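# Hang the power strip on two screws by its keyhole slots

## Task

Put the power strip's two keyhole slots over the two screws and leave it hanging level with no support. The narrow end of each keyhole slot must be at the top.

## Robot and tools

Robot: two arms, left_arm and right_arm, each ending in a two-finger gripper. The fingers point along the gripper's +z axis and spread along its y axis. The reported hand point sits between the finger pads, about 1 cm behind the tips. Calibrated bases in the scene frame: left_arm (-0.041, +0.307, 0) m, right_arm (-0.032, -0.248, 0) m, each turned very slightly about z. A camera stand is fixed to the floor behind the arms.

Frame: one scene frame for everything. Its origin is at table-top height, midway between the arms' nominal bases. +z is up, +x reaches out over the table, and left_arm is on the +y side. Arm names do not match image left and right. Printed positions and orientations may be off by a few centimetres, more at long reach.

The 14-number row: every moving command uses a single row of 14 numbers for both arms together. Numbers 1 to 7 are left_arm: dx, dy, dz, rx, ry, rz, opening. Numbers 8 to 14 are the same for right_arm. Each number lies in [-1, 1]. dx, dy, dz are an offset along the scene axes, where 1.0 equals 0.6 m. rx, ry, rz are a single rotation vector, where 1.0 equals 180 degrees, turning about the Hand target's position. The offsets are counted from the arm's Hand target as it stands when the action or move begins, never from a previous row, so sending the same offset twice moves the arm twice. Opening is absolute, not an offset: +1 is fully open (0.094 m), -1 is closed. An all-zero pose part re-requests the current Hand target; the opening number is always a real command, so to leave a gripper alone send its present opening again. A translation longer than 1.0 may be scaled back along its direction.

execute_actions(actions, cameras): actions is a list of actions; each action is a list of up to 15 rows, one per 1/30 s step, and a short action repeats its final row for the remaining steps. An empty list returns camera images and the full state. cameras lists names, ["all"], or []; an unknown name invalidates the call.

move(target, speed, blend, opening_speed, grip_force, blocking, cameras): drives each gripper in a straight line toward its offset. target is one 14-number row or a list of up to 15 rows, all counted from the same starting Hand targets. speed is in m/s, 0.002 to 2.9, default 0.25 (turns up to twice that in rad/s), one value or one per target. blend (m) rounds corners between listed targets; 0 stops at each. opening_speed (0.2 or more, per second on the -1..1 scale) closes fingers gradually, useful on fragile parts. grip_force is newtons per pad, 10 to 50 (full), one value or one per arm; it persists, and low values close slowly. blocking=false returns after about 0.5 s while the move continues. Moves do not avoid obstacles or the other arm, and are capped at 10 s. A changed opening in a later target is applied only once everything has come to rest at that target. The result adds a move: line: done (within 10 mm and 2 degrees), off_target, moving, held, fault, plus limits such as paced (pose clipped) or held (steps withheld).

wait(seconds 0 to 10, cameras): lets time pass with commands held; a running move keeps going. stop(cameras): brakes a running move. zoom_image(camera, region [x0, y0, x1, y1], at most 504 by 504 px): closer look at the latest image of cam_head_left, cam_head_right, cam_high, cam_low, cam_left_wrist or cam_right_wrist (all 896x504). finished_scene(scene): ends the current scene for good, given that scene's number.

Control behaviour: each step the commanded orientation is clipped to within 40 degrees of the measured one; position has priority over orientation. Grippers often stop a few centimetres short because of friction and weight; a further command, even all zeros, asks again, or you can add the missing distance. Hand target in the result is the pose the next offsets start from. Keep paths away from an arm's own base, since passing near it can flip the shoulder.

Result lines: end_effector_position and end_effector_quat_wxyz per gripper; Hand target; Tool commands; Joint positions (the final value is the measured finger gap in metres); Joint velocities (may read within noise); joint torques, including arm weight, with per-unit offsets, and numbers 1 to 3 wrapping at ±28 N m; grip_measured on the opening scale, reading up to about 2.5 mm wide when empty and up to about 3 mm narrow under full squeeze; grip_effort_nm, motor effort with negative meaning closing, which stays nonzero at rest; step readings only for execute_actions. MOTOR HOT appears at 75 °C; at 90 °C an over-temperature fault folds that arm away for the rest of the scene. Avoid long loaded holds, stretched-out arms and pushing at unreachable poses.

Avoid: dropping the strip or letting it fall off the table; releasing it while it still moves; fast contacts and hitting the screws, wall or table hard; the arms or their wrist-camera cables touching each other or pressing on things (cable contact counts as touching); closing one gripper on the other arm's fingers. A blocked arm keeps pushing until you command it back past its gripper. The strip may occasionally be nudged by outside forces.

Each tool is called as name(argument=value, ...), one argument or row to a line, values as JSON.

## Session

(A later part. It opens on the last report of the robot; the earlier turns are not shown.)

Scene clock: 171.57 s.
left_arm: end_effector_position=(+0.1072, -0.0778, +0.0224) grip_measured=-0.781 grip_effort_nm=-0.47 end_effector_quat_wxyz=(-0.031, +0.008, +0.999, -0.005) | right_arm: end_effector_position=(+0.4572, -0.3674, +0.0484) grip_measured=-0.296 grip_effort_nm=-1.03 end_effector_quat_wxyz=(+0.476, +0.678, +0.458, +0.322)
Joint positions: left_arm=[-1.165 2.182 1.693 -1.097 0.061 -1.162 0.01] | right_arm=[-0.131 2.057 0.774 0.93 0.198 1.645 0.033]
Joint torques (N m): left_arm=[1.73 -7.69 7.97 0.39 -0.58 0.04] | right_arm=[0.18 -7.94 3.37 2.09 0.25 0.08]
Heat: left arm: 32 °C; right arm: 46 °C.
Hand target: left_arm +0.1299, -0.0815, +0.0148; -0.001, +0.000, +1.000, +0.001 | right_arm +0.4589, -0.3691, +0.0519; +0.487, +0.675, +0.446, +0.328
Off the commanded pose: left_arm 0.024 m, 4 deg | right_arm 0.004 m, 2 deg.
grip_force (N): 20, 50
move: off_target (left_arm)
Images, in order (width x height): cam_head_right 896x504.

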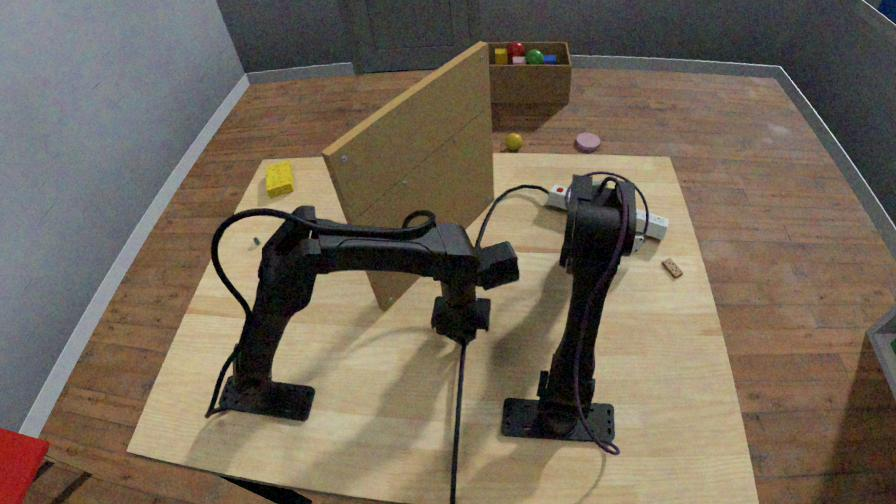

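move(
  target=[0,0,0,0,0,0,-0.93, 0,0,-0.004,0.0171,0.0411,0,-0.4],
  speed=0.08,
  cameras=["cam_right_wrist"],
)

Scene clock: 176.67 s.
left_arm: end_effector_position=(+0.1072, -0.0778, +0.0224) grip_measured=-0.781 grip_effort_nm=-0.47 end_effector_quat_wxyz=(-0.031, +0.008, +0.999, -0.005) | right_arm: end_effector_position=(+0.4602, -0.3680, +0.0496) grip_measured=-0.296 grip_effort_nm=-1.02 end_effector_quat_wxyz=(+0.451, +0.696, +0.470, +0.301)
Joint positions: left_arm=[-1.165 2.182 1.693 -1.097 0.06 -1.162 0.01] | right_arm=[-0.131 2.012 0.829 0.751 0.198 1.656 0.033]
Joint torques (N m): left_arm=[1.72 -7.65 7.97 0.39 -0.58 0.04] | right_arm=[-0.14 -10.5 4.86 1.08 0.07 0.18]
Heat: left arm: 32 °C; right arm: 43 °C.
Hand target: left_arm +0.1299, -0.0815, +0.0148; -0.001, +0.001, +1.000, +0.001 | right_arm +0.4590, -0.3691, +0.0496; +0.439, +0.708, +0.467, +0.296
Off the commanded pose: left_arm 0.024 m, 4 deg | right_arm 0.002 m, 2 deg.
grip_force (N): 20, 50
move: off_target (left_arm)
Images, in order (width x height): cam_right_wrist 896x504.

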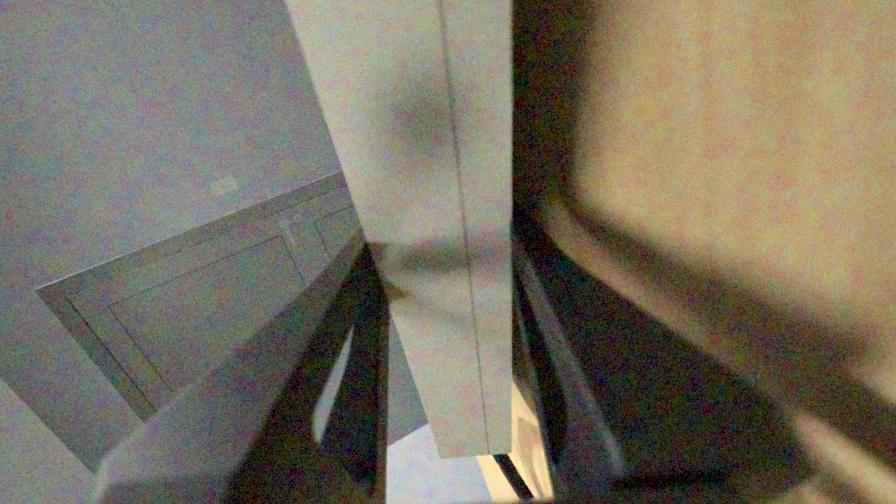

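move(
  target=[0,0,0,0,0,0,-0.93, 0,0,0,0,0,0,0.05],
  speed=0.08,
  opening_speed=0.25,
  cameras=["cam_right_wrist", "cam_head_right", "cam_head_left"],
)

Scene clock: 179.93 s.
left_arm: end_effector_position=(+0.1072, -0.0778, +0.0224) grip_measured=-0.781 grip_effort_nm=-0.47 end_effector_quat_wxyz=(-0.031, +0.008, +0.999, -0.005) | right_arm: end_effector_position=(+0.4570, -0.3672, +0.0422) grip_measured=+0.048 grip_effort_nm=0.13 end_effector_quat_wxyz=(+0.438, +0.707, +0.469, +0.296)
Joint positions: left_arm=[-1.165 2.182 1.693 -1.097 0.06 -1.162 0.01] | right_arm=[-0.131 2.012 0.831 0.714 0.197 1.677 0.049]
Joint torques (N m): left_arm=[1.73 -7.71 7.98 0.39 -0.58 0.04] | right_arm=[-0.17 -10.48 4.83 1.34 0.1 -0.01]
Heat: left arm: 32 °C; right arm: 42 °C.
Hand target: left_arm +0.1299, -0.0815, +0.0148; -0.001, +0.001, +1.000, +0.001 | right_arm +0.4590, -0.3692, +0.0496; +0.439, +0.708, +0.467, +0.296
Off the commanded pose: left_arm 0.024 m, 4 deg | right_arm 0.008 m, 0 deg.
grip_force (N): 20, 50
move: off_target (left_arm)
Images, in order (width x height): cam_head_left 896x504, cam_head_right 896x504, cam_right_wrist 896x504.

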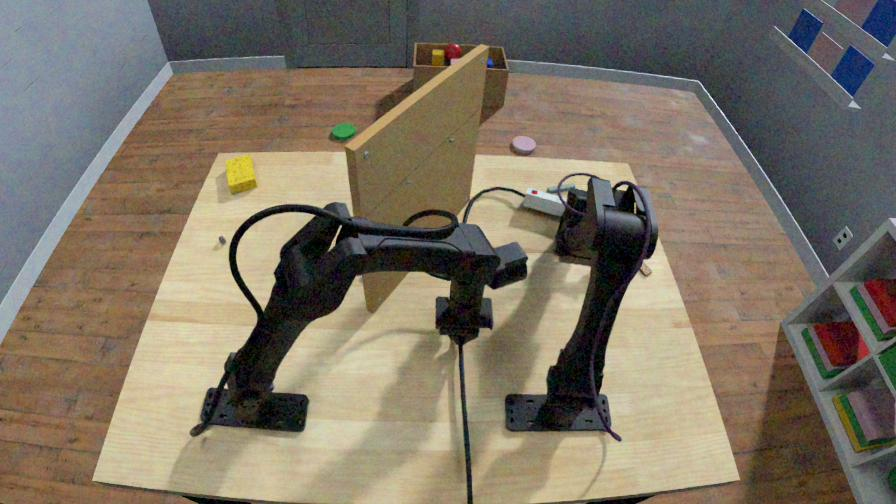

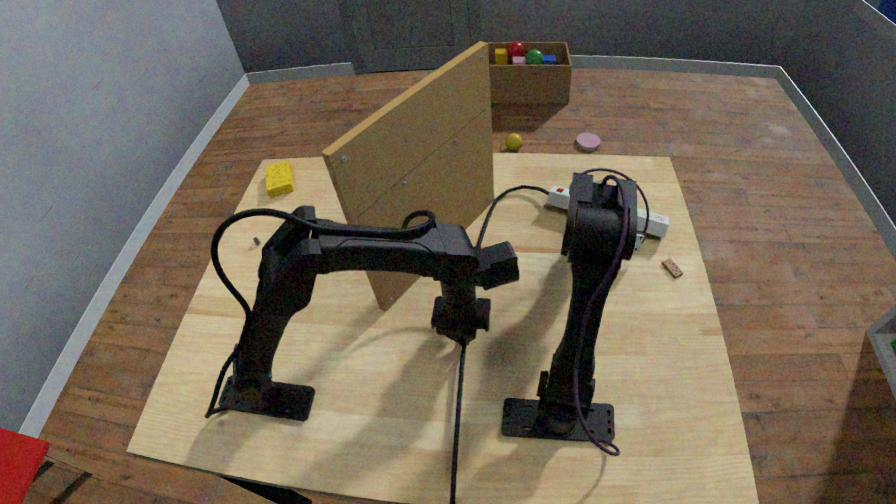

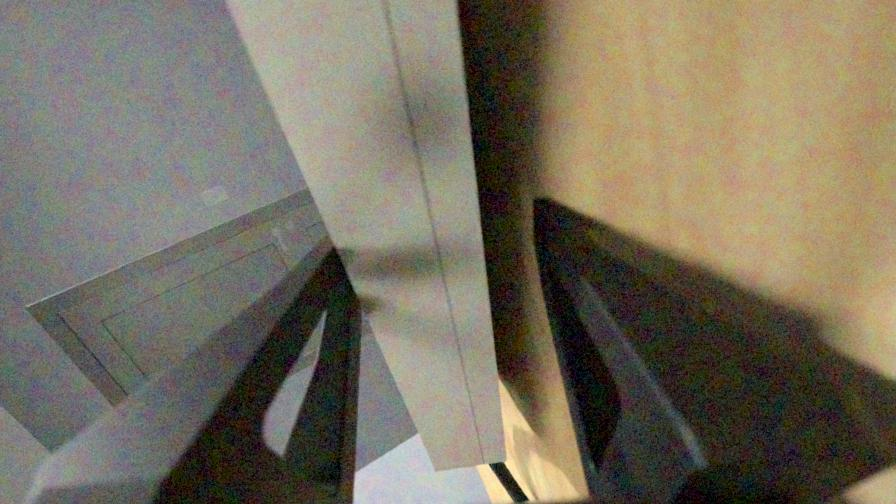

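move(
  target=[
    [0,0,0,0,0,0,-0.93, -0.0617,0.0258,0.05,0,0,0,0.05],
    [0,0,0,0,0,0,-0.93, -0.05,0.0208,0.16,0.1323,0.3183,0,0.5],
  ],
  speed=[0.1, 0.3],
  blend=[0.01, 0],
  cameras=["cam_right_wrist", "cam_head_right", "cam_head_left"],
)

Scene clock: 189.43 s.
left_arm: end_effector_position=(+0.1072, -0.0778, +0.0224) grip_measured=-0.781 grip_effort_nm=-0.47 end_effector_quat_wxyz=(-0.031, +0.008, +0.999, -0.005) | right_arm: end_effector_position=(+0.4452, -0.3574, +0.1517) grip_measured=+0.498 grip_effort_nm=0.12 end_effector_quat_wxyz=(+0.076, +0.820, +0.564, +0.066)
Joint positions: left_arm=[-1.165 2.182 1.693 -1.097 0.06 -1.162 0.01] | right_arm=[-0.185 2.336 2.453 -1.485 0.005 1.711 0.07]
Joint torques (N m): left_arm=[1.72 -7.66 7.95 0.41 -0.58 0.03] | right_arm=[-0.43 -10.97 6.15 -0.14 0.02 0.32]
Heat: left arm: 32 °C; right arm: 40 °C.
Hand target: left_arm +0.1299, -0.0815, +0.0148; -0.001, +0.001, +1.000, +0.001 | right_arm +0.4290, -0.3566, +0.1457; +0.014, +0.834, +0.551, +0.009
Off the commanded pose: left_arm 0.024 m, 4 deg | right_arm 0.017 m, 10 deg.
joint sent to its limit (right arm) — joint 4 (wrist pitch), lower limit. The joint targets are off in orientation, not in position.
grip_force (N): 20, 50
move: off_target (left_arm, right_arm); target 2's new opening was sent with right_arm's hand 0.017 m and 10 deg from that target
Images, in order (width x height): cam_head_left 896x504, cam_head_right 896x504, cam_right_wrist 896x504.

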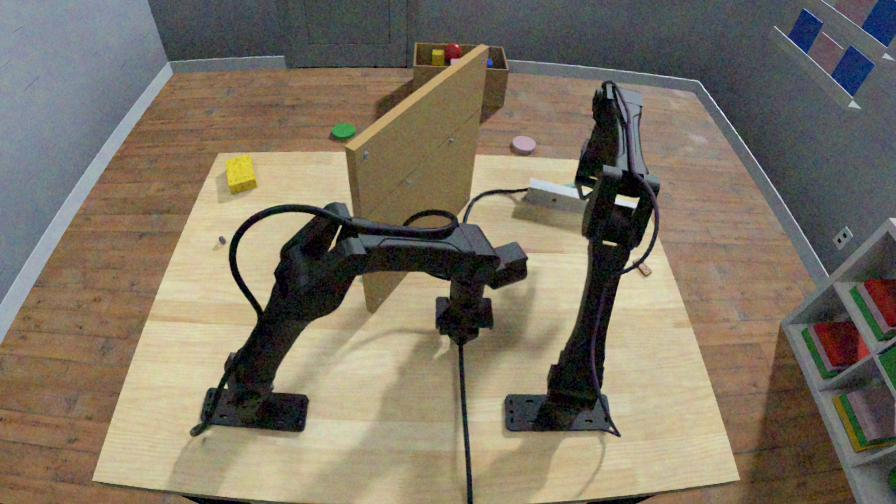

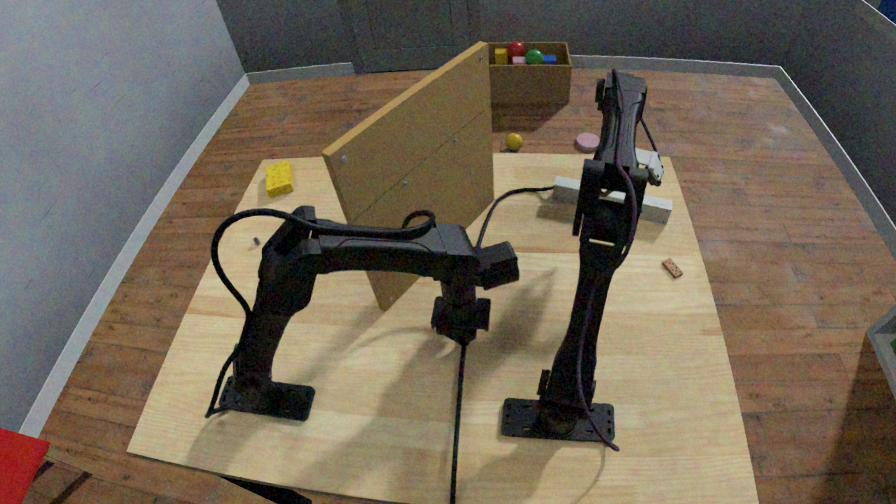

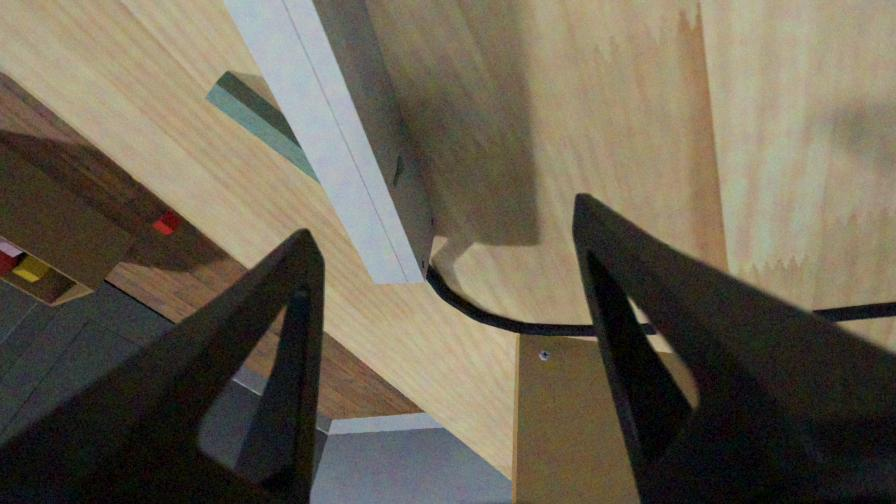

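move(
  target=[
    [0,0,0,0,0,0,0.3, 0,0,0,0,0,0,0.5],
    [0,0,0.12,0,0,0,0.3, 0,0,0,0,0,0,0.5],
  ],
  speed=[0.05, 0.12],
  opening_speed=1.0,
  cameras=["cam_right_wrist", "cam_head_right", "cam_head_left"],
)

Scene clock: 198.33 s.
left_arm: end_effector_position=(+0.1247, -0.0835, +0.0831) grip_measured=+0.297 grip_effort_nm=0.15 end_effector_quat_wxyz=(-0.010, +0.002, +1.000, -0.005) | right_arm: end_effector_position=(+0.4452, -0.3574, +0.1517) grip_measured=+0.498 grip_effort_nm=0.12 end_effector_quat_wxyz=(+0.076, +0.820, +0.564, +0.066)
Joint positions: left_arm=[-1.148 2.182 1.937 -1.324 0.022 -1.159 0.061] | right_arm=[-0.185 2.336 2.453 -1.485 0.005 1.711 0.07]
Joint torques (N m): left_arm=[0.38 -10.17 7.24 0.04 -0.21 0.02] | right_arm=[-0.34 -10.97 6.17 -0.13 0.02 0.31]
Heat: left arm: 33 °C; right arm: 38 °C.
Hand target: left_arm +0.1300, -0.0815, +0.0868; -0.001, +0.000, +1.000, +0.001 | right_arm +0.4290, -0.3566, +0.1457; +0.014, +0.834, +0.551, +0.009
Off the commanded pose: left_arm 0.007 m, 1 deg | right_arm 0.017 m, 10 deg.
joint sent to its limit (right arm) — joint 4 (wrist pitch), lower limit. The joint targets are off in orientation, not in position.
grip_force (N): 20, 50
move: off_target (right_arm)
Images, in order (width x height): cam_head_left 896x504, cam_head_right 896x504, cam_right_wrist 896x504.

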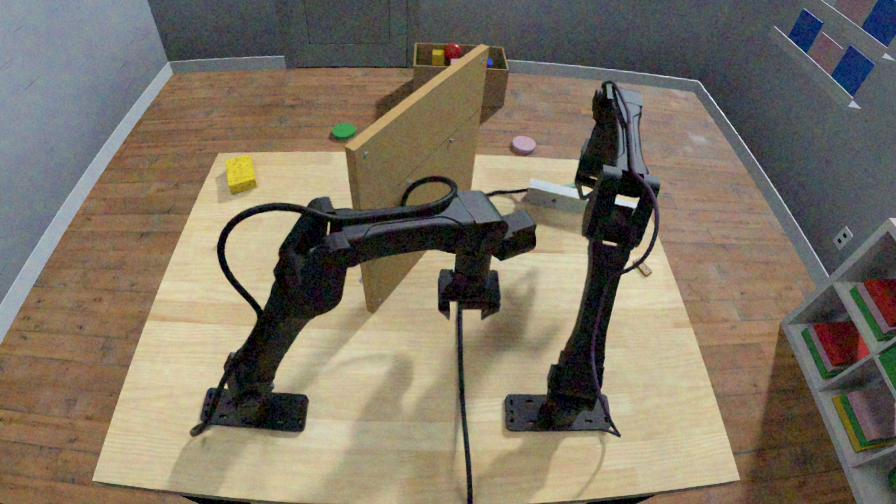

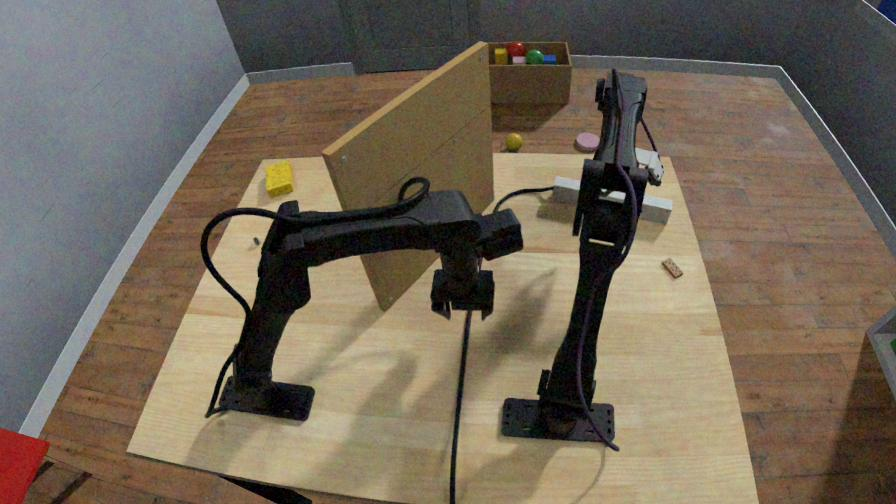

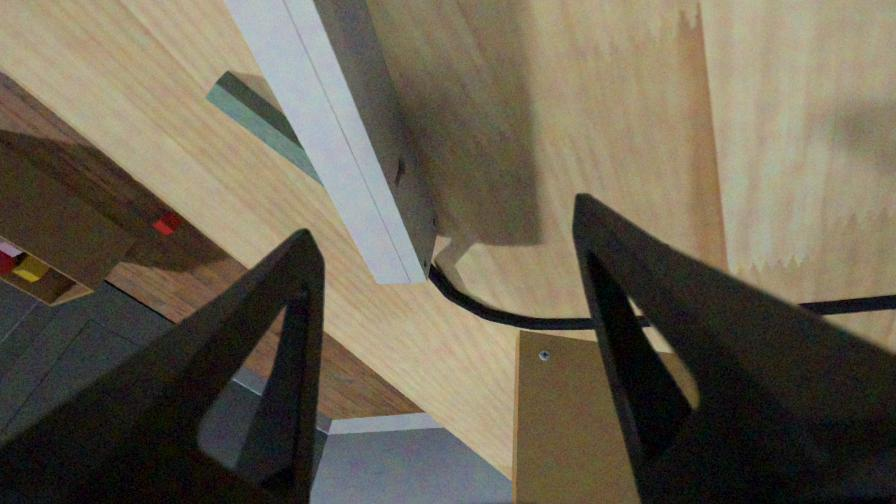

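move(
  target=[0,0,0,0,0,0,0.3, 0.1135,-0.0188,-0.0595,-0.0433,-0.1216,0.0378,0.55],
  speed=0.15,
  cameras=["cam_right_wrist"],
)

Scene clock: 208.93 s.
left_arm: end_effector_position=(+0.1247, -0.0834, +0.0831) grip_measured=+0.297 grip_effort_nm=0.15 end_effector_quat_wxyz=(-0.010, +0.002, +1.000, -0.005) | right_arm: end_effector_position=(+0.4947, -0.3664, +0.0830) grip_measured=+0.548 grip_effort_nm=0.12 end_effector_quat_wxyz=(+0.146, +0.787, +0.588, +0.119)
Joint positions: left_arm=[-1.148 2.182 1.937 -1.325 0.022 -1.159 0.061] | right_arm=[-0.18 2.295 2.053 -0.95 0.008 1.637 0.073]
Joint torques (N m): left_arm=[0.35 -10.17 7.27 0.05 -0.22 0.01] | right_arm=[0.34 -17.17 4.52 1.01 0.22 -0.04]
Heat: left arm: 34 °C; right arm: 38 °C.
Hand target: left_arm +0.1300, -0.0815, +0.0868; -0.001, +0.000, +1.000, +0.001 | right_arm +0.4971, -0.3680, +0.1099; +0.174, +0.781, +0.586, +0.131
Off the commanded pose: left_arm 0.007 m, 1 deg | right_arm 0.027 m, 4 deg.
grip_force (N): 20, 50
move: off_target (right_arm)
Images, in order (width x height): cam_right_wrist 896x504.

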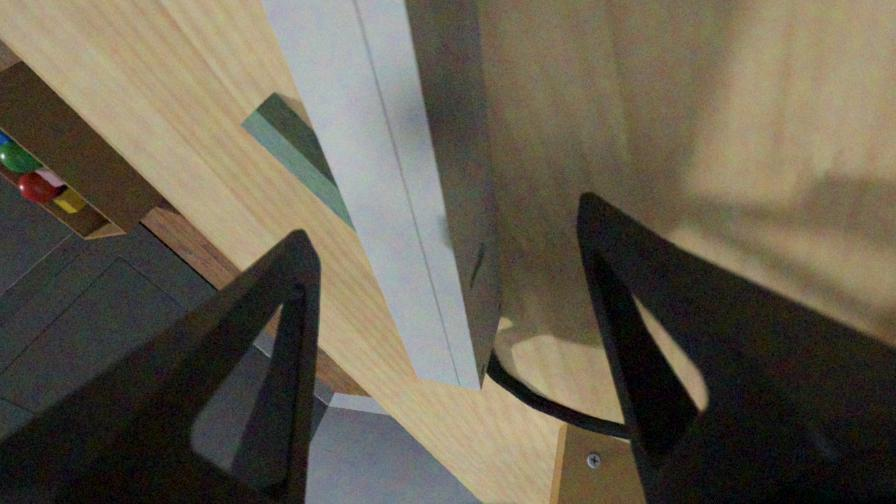

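move(
  target=[
    [0,0,0,0,0,0,0.3, 0.0412,-0.0287,-0.0333,0,0,0,0.55],
    [0,0,0,0,0,0,0.3, 0.0412,-0.0287,-0.08,0,0,0,0.55],
  ],
  speed=[0.1, 0.06],
  blend=[0.01, 0],
  cameras=["cam_right_wrist"],
)

Scene clock: 218.10 s.
left_arm: end_effector_position=(+0.1247, -0.0834, +0.0831) grip_measured=+0.297 grip_effort_nm=0.15 end_effector_quat_wxyz=(-0.010, +0.002, +1.000, -0.005) | right_arm: end_effector_position=(+0.5217, -0.3813, +0.0721) grip_measured=+0.548 grip_effort_nm=0.12 end_effector_quat_wxyz=(+0.174, +0.780, +0.585, +0.138)
Joint positions: left_arm=[-1.148 2.182 1.937 -1.325 0.022 -1.159 0.061] | right_arm=[-0.195 2.367 2.106 -0.861 0.008 1.617 0.073]
Joint torques (N m): left_arm=[0.36 -10.15 7.24 0.04 -0.21 0.01] | right_arm=[-0.24 -12 4.75 1.06 0.11 -0.06]
Heat: left arm: 35 °C; right arm: 45 °C.
Hand target: left_arm +0.1300, -0.0815, +0.0868; -0.001, +0.000, +1.000, +0.001 | right_arm +0.5217, -0.3852, +0.0618; +0.174, +0.781, +0.586, +0.131
Off the commanded pose: left_arm 0.007 m, 1 deg | right_arm 0.011 m, 1 deg.
grip_force (N): 20, 50
move: off_target (right_arm)
Images, in order (width x height): cam_right_wrist 896x504.

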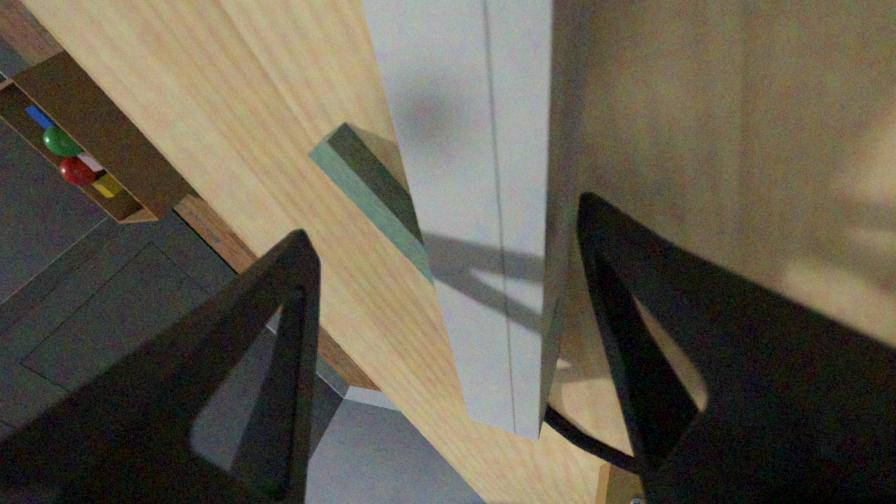

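move(
  target=[
    [0,0,0,0,0,0,0.3, -0.0045,0.0015,-0.0205,0,0,0,0.55],
    [0,0,0,0,0,0,0.3, -0.0045,0.0015,-0.0205,0,0,0,-0.4],
  ],
  speed=0.05,
  opening_speed=0.7,
  cameras=["cam_right_wrist"],
)

Scene clock: 224.00 s.
left_arm: end_effector_position=(+0.1247, -0.0834, +0.0831) grip_measured=+0.297 grip_effort_nm=0.15 end_effector_quat_wxyz=(-0.010, +0.002, +1.000, -0.005) | right_arm: end_effector_position=(+0.5185, -0.3806, +0.0553) grip_measured=-0.190 grip_effort_nm=-1.00 end_effector_quat_wxyz=(+0.171, +0.779, +0.589, +0.135)
Joint positions: left_arm=[-1.148 2.182 1.937 -1.325 0.022 -1.159 0.061] | right_arm=[-0.195 2.366 2.042 -0.809 0.008 1.61 0.038]
Joint torques (N m): left_arm=[0.36 -10.18 7.27 0.04 -0.21 0.01] | right_arm=[-0.23 -12.64 4.64 1.1 0.12 0.01]
Heat: left arm: 35 °C; right arm: 45 °C.
Hand target: left_arm +0.1300, -0.0815, +0.0868; -0.001, +0.000, +1.000, +0.001 | right_arm +0.5191, -0.3843, +0.0496; +0.174, +0.781, +0.586, +0.131
Off the commanded pose: left_arm 0.007 m, 1 deg | right_arm 0.007 m, 1 deg.
grip_force (N): 20, 50
move: done
Images, in order (width x height): cam_right_wrist 896x504.

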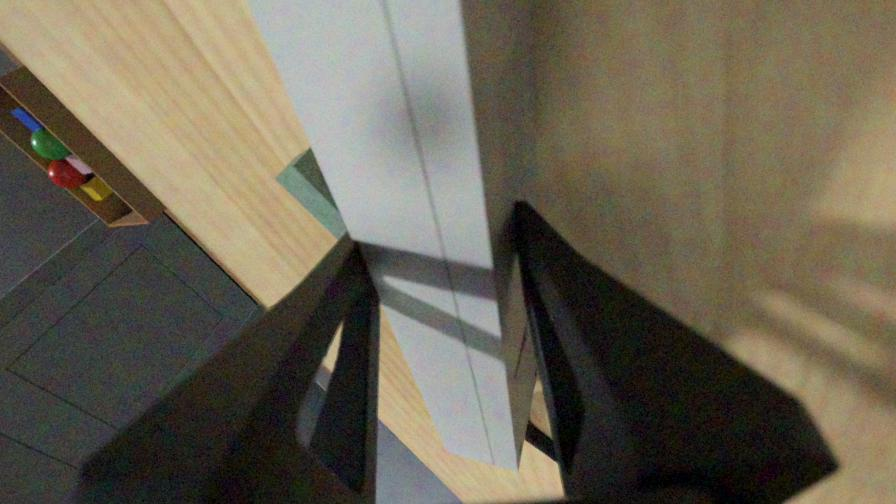

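move(
  target=[
    [0,0,0,0,0,0,0.3, 0,0,0.12,0,0,0,-0.4],
    [0,0,0,0,0,0,0.3, -0.2333,0.075,0.1,0,0,0.11,-0.4],
  ],
  speed=[0.12, 0.15],
  blend=[0.02, 0],
  cameras=["cam_right_wrist", "cam_head_right", "cam_head_left"],
)

Scene clock: 228.30 s.
left_arm: end_effector_position=(+0.1247, -0.0834, +0.0831) grip_measured=+0.297 grip_effort_nm=0.15 end_effector_quat_wxyz=(-0.010, +0.002, +1.000, -0.005) | right_arm: end_effector_position=(+0.3713, -0.3372, +0.0877) grip_measured=-0.280 grip_effort_nm=-1.03 end_effector_quat_wxyz=(+0.117, +0.678, +0.713, +0.137)
Joint positions: left_arm=[-1.148 2.182 1.937 -1.325 0.022 -1.159 0.061] | right_arm=[-0.237 1.812 1.363 -0.784 -0.132 1.266 0.034]
Joint torques (N m): left_arm=[0.35 -10.17 7.24 0.04 -0.21 0.01] | right_arm=[-0.35 -12.68 4.85 1.06 -0.17 -0.13]
Heat: left arm: 35 °C; right arm: 45 °C.
Hand target: left_arm +0.1300, -0.0815, +0.0868; -0.001, +0.000, +1.000, +0.001 | right_arm +0.3791, -0.3393, +0.1096; +0.149, +0.668, +0.711, +0.159
Off the commanded pose: left_arm 0.007 m, 1 deg | right_arm 0.023 m, 5 deg.
grip_force (N): 20, 50
move: off_target (right_arm)
Images, in order (width x height): cam_head_left 896x504, cam_head_right 896x504, cam_right_wrist 896x504.

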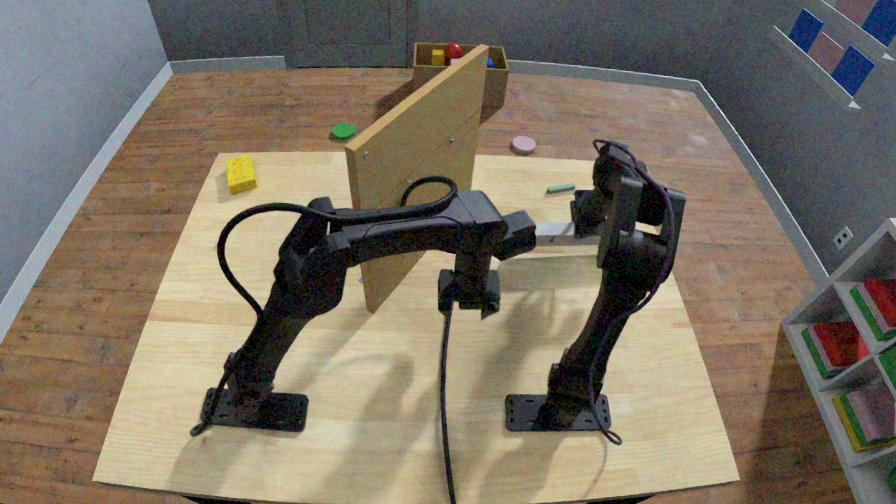

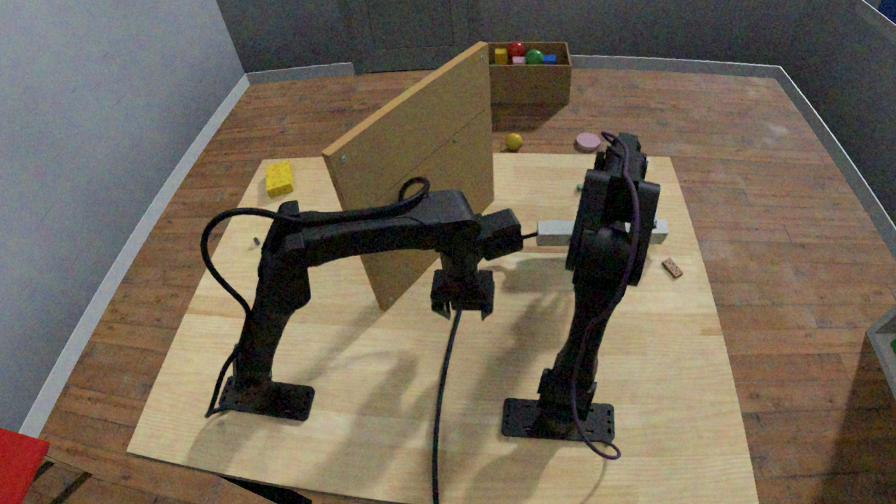

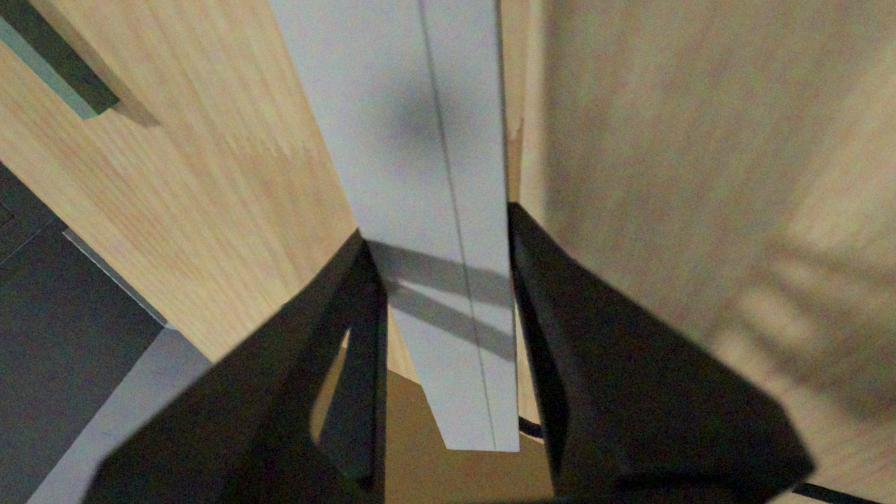

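move(
  target=[0,0,0,0,0,0,0.3, 0,0,-0.03,0.0135,-0.25,-0.005,-0.4],
  speed=0.2,
  cameras=[],
)

Scene clock: 232.60 s.
left_arm: end_effector_position=(+0.1247, -0.0834, +0.0831) grip_measured=+0.297 grip_effort_nm=0.15 end_effector_quat_wxyz=(-0.010, +0.002, +1.000, -0.005) | right_arm: end_effector_position=(+0.3690, -0.3337, +0.0714) grip_measured=-0.284 grip_effort_nm=-1.03 end_effector_quat_wxyz=(+0.363, +0.585, +0.605, +0.399)
Joint positions: left_arm=[-1.148 2.182 1.937 -1.325 0.022 -1.159 0.061] | right_arm=[-0.349 1.66 0.486 0.701 -0.41 1.4 0.034]
Joint torques (N m): left_arm=[0.36 -10.17 7.25 0.04 -0.22 0.01] | right_arm=[-0.27 -5.91 4.22 2.37 -0.15 0.11]
Heat: left arm: 36 °C; right arm: 44 °C.
Hand target: left_arm +0.1300, -0.0815, +0.0868; -0.001, +0.000, +1.000, +0.001 | right_arm +0.3791, -0.3393, +0.0916; +0.397, +0.565, +0.592, +0.416
Off the commanded pose: left_arm 0.007 m, 1 deg | right_arm 0.023 m, 5 deg.
grip_force (N): 20, 50
move: off_target (right_arm)
No camera images: "cameras" was empty.

move(
  target=[0,0,0,0,0,0,0.3, 0,0,-0.0733,0,0,0,-0.4],
  speed=0.06,
  cameras=["cam_right_wrist"],
)

Scene clock: 234.67 s.
left_arm: end_effector_position=(+0.1247, -0.0834, +0.0831) grip_measured=+0.297 grip_effort_nm=0.15 end_effector_quat_wxyz=(-0.010, +0.002, +1.000, -0.005) | right_arm: end_effector_position=(+0.3790, -0.3370, +0.0486) grip_measured=-0.284 grip_effort_nm=-1.03 end_effector_quat_wxyz=(+0.397, +0.558, +0.601, +0.411)
Joint positions: left_arm=[-1.148 2.182 1.937 -1.325 0.022 -1.159 0.061] | right_arm=[-0.349 1.874 0.459 1.028 -0.414 1.388 0.034]
Joint torques (N m): left_arm=[0.38 -10.18 7.27 0.04 -0.21 0.01] | right_arm=[-0.38 -5.65 2.84 1.83 -0.09 0.24]
Heat: left arm: 36 °C; right arm: 43 °C.
Hand target: left_arm +0.1300, -0.0815, +0.0868; -0.001, +0.000, +1.000, +0.001 | right_arm +0.3791, -0.3393, +0.0476; +0.397, +0.565, +0.592, +0.416
Off the commanded pose: left_arm 0.007 m, 1 deg | right_arm 0.002 m, 1 deg.
grip_force (N): 20, 50
move: done
Images, in order (width x height): cam_right_wrist 896x504.

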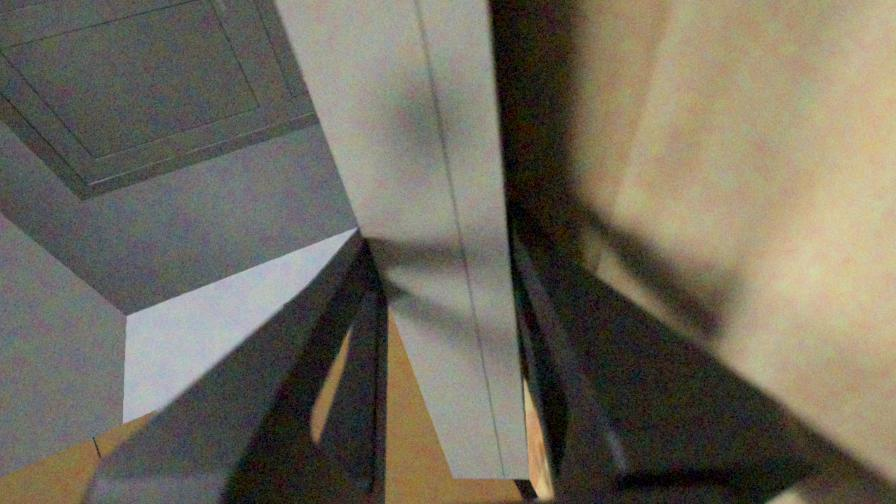

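move(
  target=[0,0,0,0,0,0,0.3, 0,0,-0.0133,-0.0015,0.0278,0.0005,-0.4],
  speed=0.06,
  cameras=["cam_right_wrist"],
)

Scene clock: 236.70 s.
left_arm: end_effector_position=(+0.1247, -0.0834, +0.0831) grip_measured=+0.297 grip_effort_nm=0.15 end_effector_quat_wxyz=(-0.010, +0.002, +1.000, -0.005) | right_arm: end_effector_position=(+0.3804, -0.3374, +0.0483) grip_measured=-0.284 grip_effort_nm=-1.03 end_effector_quat_wxyz=(+0.389, +0.561, +0.609, +0.404)
Joint positions: left_arm=[-1.148 2.182 1.937 -1.325 0.022 -1.159 0.061] | right_arm=[-0.349 1.852 0.479 0.956 -0.415 1.373 0.034]
Joint torques (N m): left_arm=[0.36 -10.15 7.25 0.04 -0.2 0.01] | right_arm=[0.35 -7.25 4.14 0.95 0.16 0.05]
Heat: left arm: 36 °C; right arm: 43 °C.
Hand target: left_arm +0.1300, -0.0815, +0.0868; -0.001, +0.000, +1.000, +0.001 | right_arm +0.3791, -0.3394, +0.0396; +0.372, +0.581, +0.610, +0.390
Off the commanded pose: left_arm 0.007 m, 1 deg | right_arm 0.009 m, 3 deg.
grip_force (N): 20, 50
move: off_target (right_arm)
Images, in order (width x height): cam_right_wrist 896x504.

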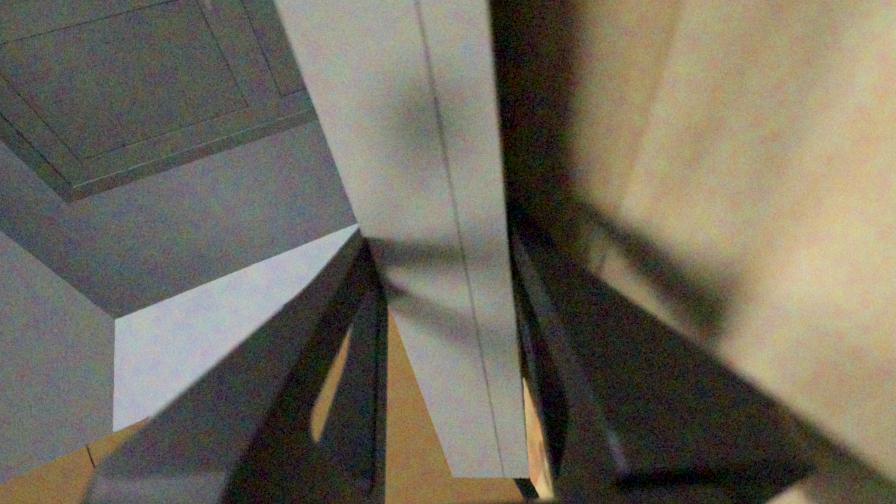

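move(
  target=[0,0,0,0,0,0,0.3, 0,0,0,0,0,0,-0.1],
  speed=0.06,
  opening_speed=0.25,
  cameras=["cam_right_wrist", "cam_head_left"],
)

Scene clock: 239.20 s.
left_arm: end_effector_position=(+0.1247, -0.0834, +0.0831) grip_measured=+0.297 grip_effort_nm=0.15 end_effector_quat_wxyz=(-0.010, +0.002, +1.000, -0.005) | right_arm: end_effector_position=(+0.3759, -0.3379, +0.0370) grip_measured=-0.103 grip_effort_nm=0.14 end_effector_quat_wxyz=(+0.370, +0.580, +0.610, +0.393)
Joint positions: left_arm=[-1.148 2.182 1.937 -1.325 0.022 -1.159 0.061] | right_arm=[-0.349 1.852 0.481 0.901 -0.402 1.379 0.042]
Joint torques (N m): left_arm=[0.36 -10.18 7.24 0.05 -0.2 0.01] | right_arm=[0.4 -7.41 4.1 1.37 0.01 -0.01]
Heat: left arm: 36 °C; right arm: 42 °C.
Hand target: left_arm +0.1300, -0.0815, +0.0868; -0.001, +0.000, +1.000, +0.001 | right_arm +0.3791, -0.3393, +0.0397; +0.372, +0.581, +0.610, +0.390
Off the commanded pose: left_arm 0.007 m, 1 deg | right_arm 0.004 m, 0 deg.
grip_force (N): 20, 50
move: done
Images, in order (width x height): cam_head_left 896x504, cam_right_wrist 896x504.

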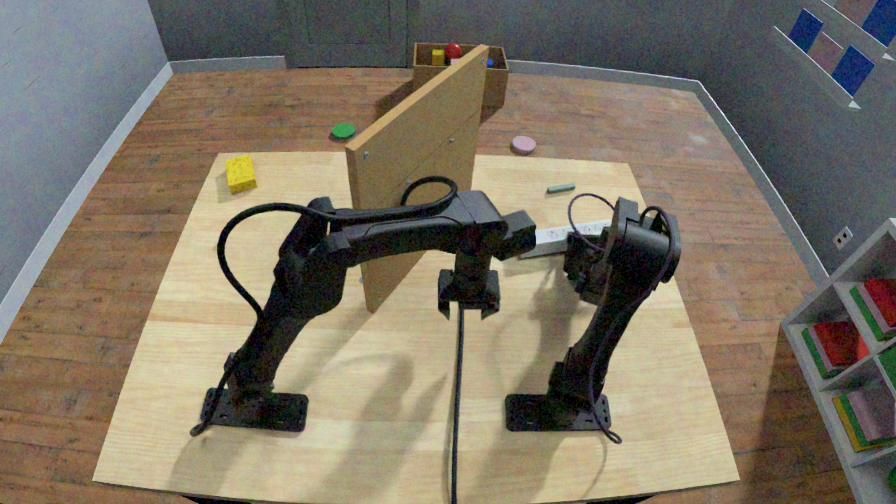

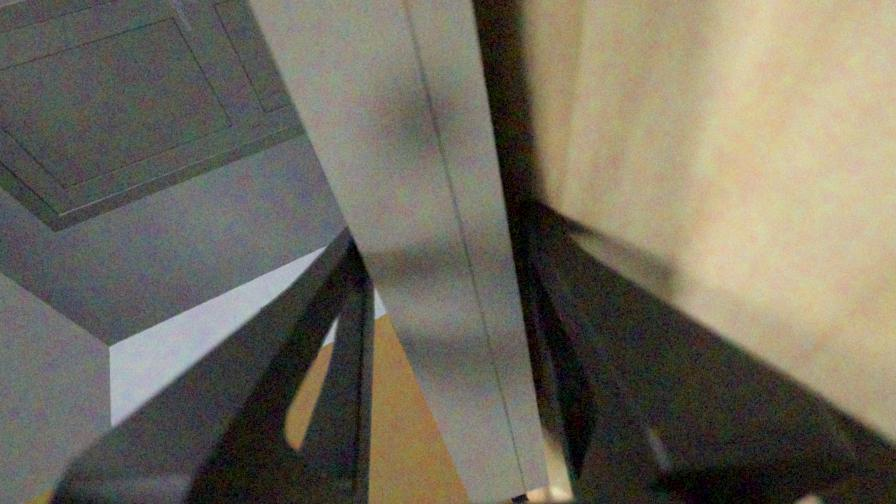

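move(
  target=[0,0,0,0,0,0,0.3, 0,0,0.02,0,0,0,0.05],
  speed=0.06,
  opening_speed=0.25,
  cameras=["cam_right_wrist", "cam_head_left"],
)

zoom_image(
  camera="cam_head_left",
  region=[480, 180, 680, 300],
)

Scene clock: 242.17 s.
left_arm: end_effector_position=(+0.1247, -0.0834, +0.0831) grip_measured=+0.297 grip_effort_nm=0.15 end_effector_quat_wxyz=(-0.010, +0.002, +1.000, -0.005) | right_arm: end_effector_position=(+0.3740, -0.3374, +0.0407) grip_measured=+0.048 grip_effort_nm=0.12 end_effector_quat_wxyz=(+0.362, +0.585, +0.612, +0.390)
Joint positions: left_arm=[-1.148 2.182 1.937 -1.325 0.022 -1.159 0.061] | right_arm=[-0.349 1.811 0.488 0.832 -0.4 1.38 0.049]
Joint torques (N m): left_arm=[0.35 -10.18 7.28 0.04 -0.2 0.01] | right_arm=[0.28 -8.7 4.51 1.35 0 0]
Heat: left arm: 36 °C; right arm: 42 °C.
Hand target: left_arm +0.1300, -0.0815, +0.0868; -0.001, +0.000, +1.000, +0.001 | right_arm +0.3792, -0.3394, +0.0517; +0.372, +0.581, +0.610, +0.390
Off the commanded pose: left_arm 0.007 m, 1 deg | right_arm 0.012 m, 1 deg.
grip_force (N): 20, 50
move: off_target (right_arm)
Images, in order (width x height): cam_head_left 896x504, cam_right_wrist 896x504.

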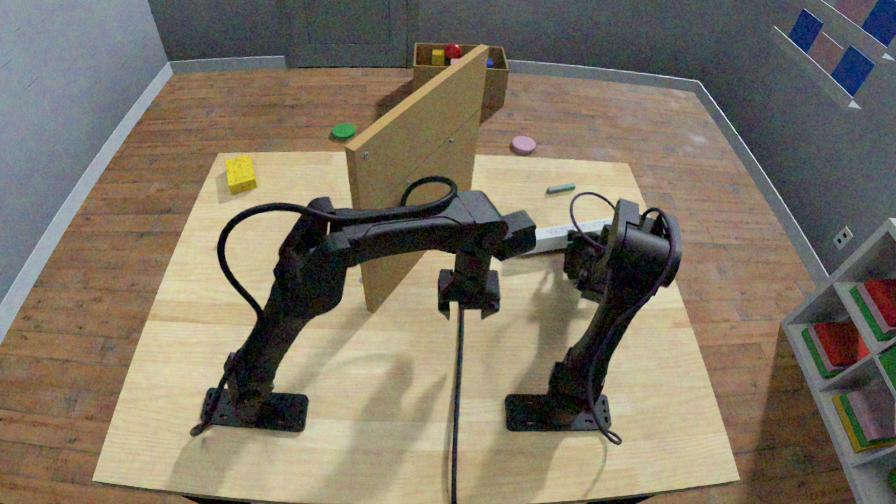

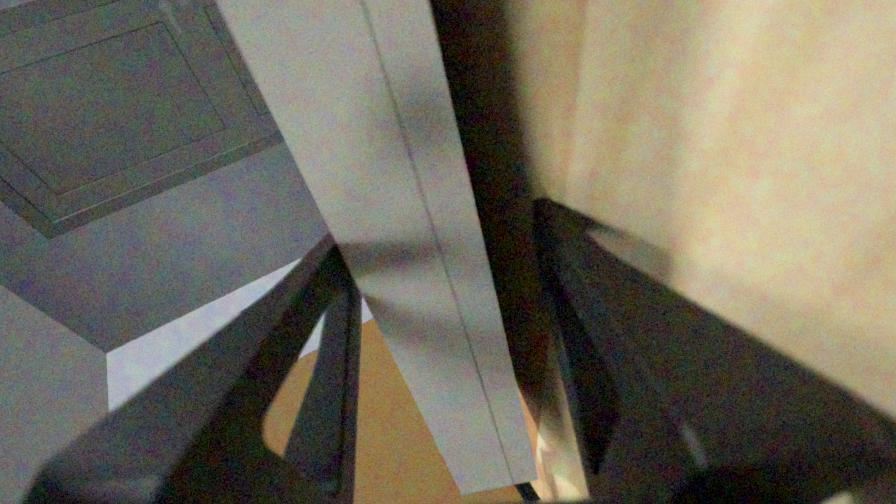

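Scaled by 2.520 from the camera's 896x504 image, which has a finer 1280x720 frame.

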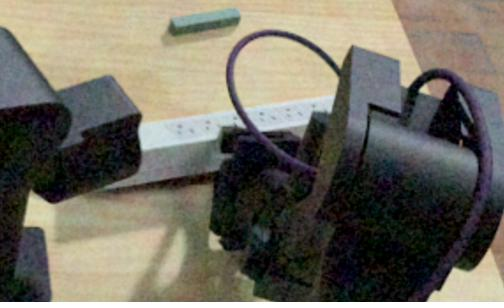

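move(
  target=[
    [0,0,0,0,0,0,0.3, 0,0,0,0,0,0,-0.4],
    [0,0,0,0,0,0,0.3, 0,0,0.0833,-0.0189,0.3497,0.0067,-0.4],
  ],
  speed=[0.05, 0.2],
  opening_speed=0.8,
  cameras=["cam_right_wrist", "cam_head_left"],
)

Scene clock: 262.97 s.
left_arm: end_effector_position=(+0.1247, -0.0834, +0.0831) grip_measured=+0.297 grip_effort_nm=0.15 end_effector_quat_wxyz=(-0.010, +0.002, +1.000, -0.005) | right_arm: end_effector_position=(+0.3775, -0.3380, +0.0964) grip_measured=-0.284 grip_effort_nm=-1.03 end_effector_quat_wxyz=(+0.008, +0.680, +0.733, +0.021)
Joint positions: left_arm=[-1.148 2.182 1.937 -1.325 0.022 -1.159 0.061] | right_arm=[-0.191 2.122 1.894 -1.308 -0.028 1.266 0.034]
Joint torques (N m): left_arm=[0.39 -10.15 7.23 0.04 -0.2 0.02] | right_arm=[0.23 -10.35 7.08 0.16 0.15 0.08]
Heat: left arm: 36 °C; right arm: 38 °C.
Hand target: left_arm +0.1300, -0.0815, +0.0868; -0.001, +0.000, +1.000, +0.001 | right_arm +0.3791, -0.3393, +0.1016; +0.012, +0.682, +0.731, +0.015
Off the commanded pose: left_arm 0.007 m, 1 deg | right_arm 0.006 m, 1 deg.
grip_force (N): 20, 50
move: done
Images, in order (width x height): cam_head_left 896x504, cam_right_wrist 896x504.

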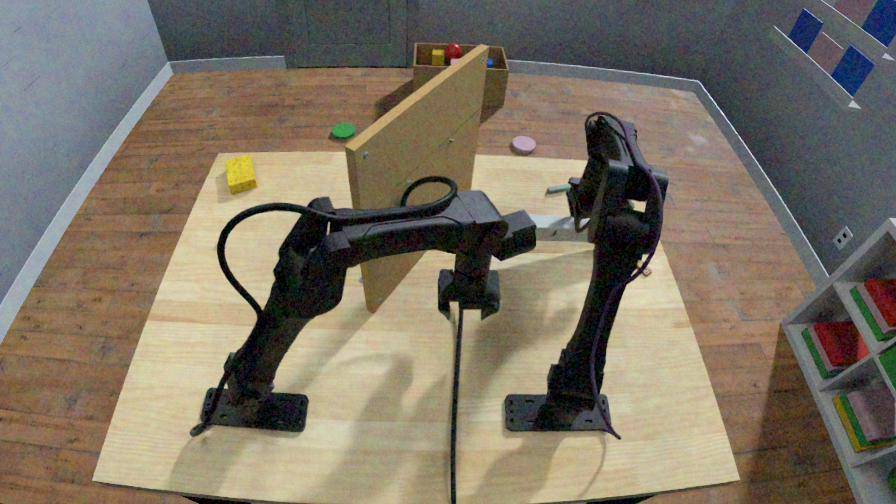

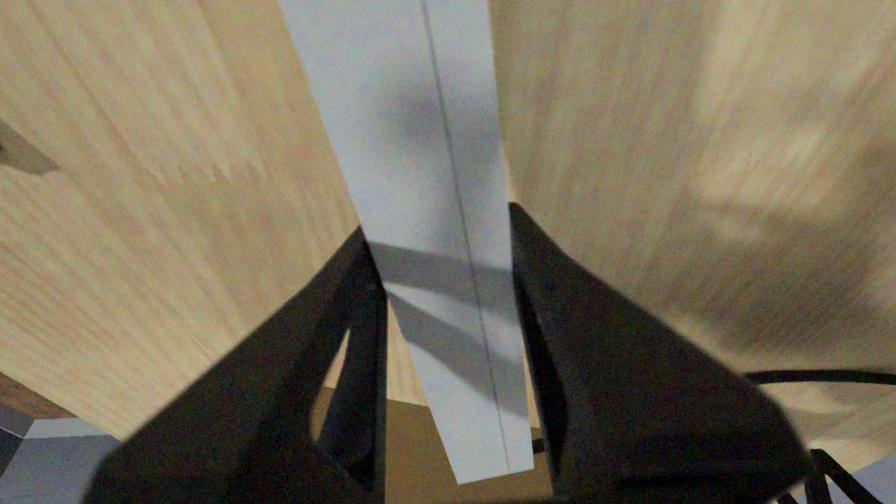

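move(
  target=[0,0,0,0,0,0,0.3, 0,0,-0.0683,-0.0311,-0.0017,0,-0.4],
  speed=0.08,
  cameras=["cam_right_wrist", "cam_head_right"],
)

Scene clock: 266.23 s.
left_arm: end_effector_position=(+0.1247, -0.0834, +0.0831) grip_measured=+0.297 grip_effort_nm=0.15 end_effector_quat_wxyz=(-0.010, +0.002, +1.000, -0.005) | right_arm: end_effector_position=(+0.3747, -0.3358, +0.0576) grip_measured=-0.289 grip_effort_nm=-1.03 end_effector_quat_wxyz=(+0.030, +0.678, +0.735, -0.018)
Joint positions: left_arm=[-1.148 2.182 1.937 -1.325 0.022 -1.159 0.061] | right_arm=[-0.148 2.122 1.739 -1.156 0.062 1.301 0.033]
Joint torques (N m): left_arm=[0.36 -10.15 7.31 0.05 -0.21 0.01] | right_arm=[0.13 -11.48 4.36 0.52 0.28 0.1]
Heat: left arm: 36 °C; right arm: 39 °C.
Hand target: left_arm +0.1300, -0.0815, +0.0868; -0.001, +0.000, +1.000, +0.001 | right_arm +0.3790, -0.3394, +0.0606; +0.047, +0.681, +0.731, -0.019
Off the commanded pose: left_arm 0.007 m, 1 deg | right_arm 0.006 m, 2 deg.
grip_force (N): 20, 50
move: done
Images, in order (width x height): cam_head_right 896x504, cam_right_wrist 896x504.

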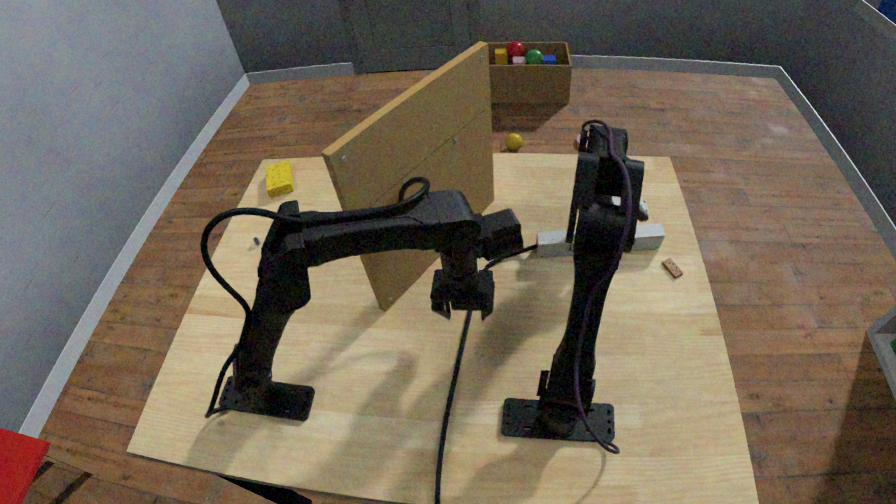

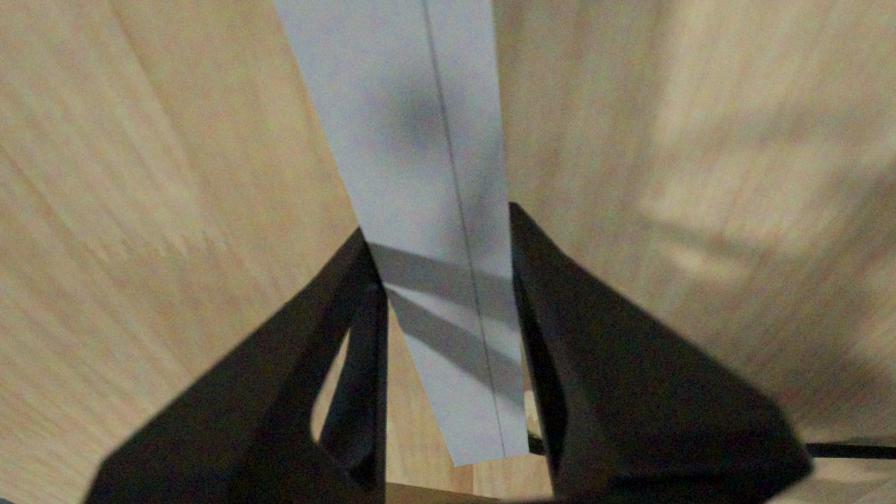

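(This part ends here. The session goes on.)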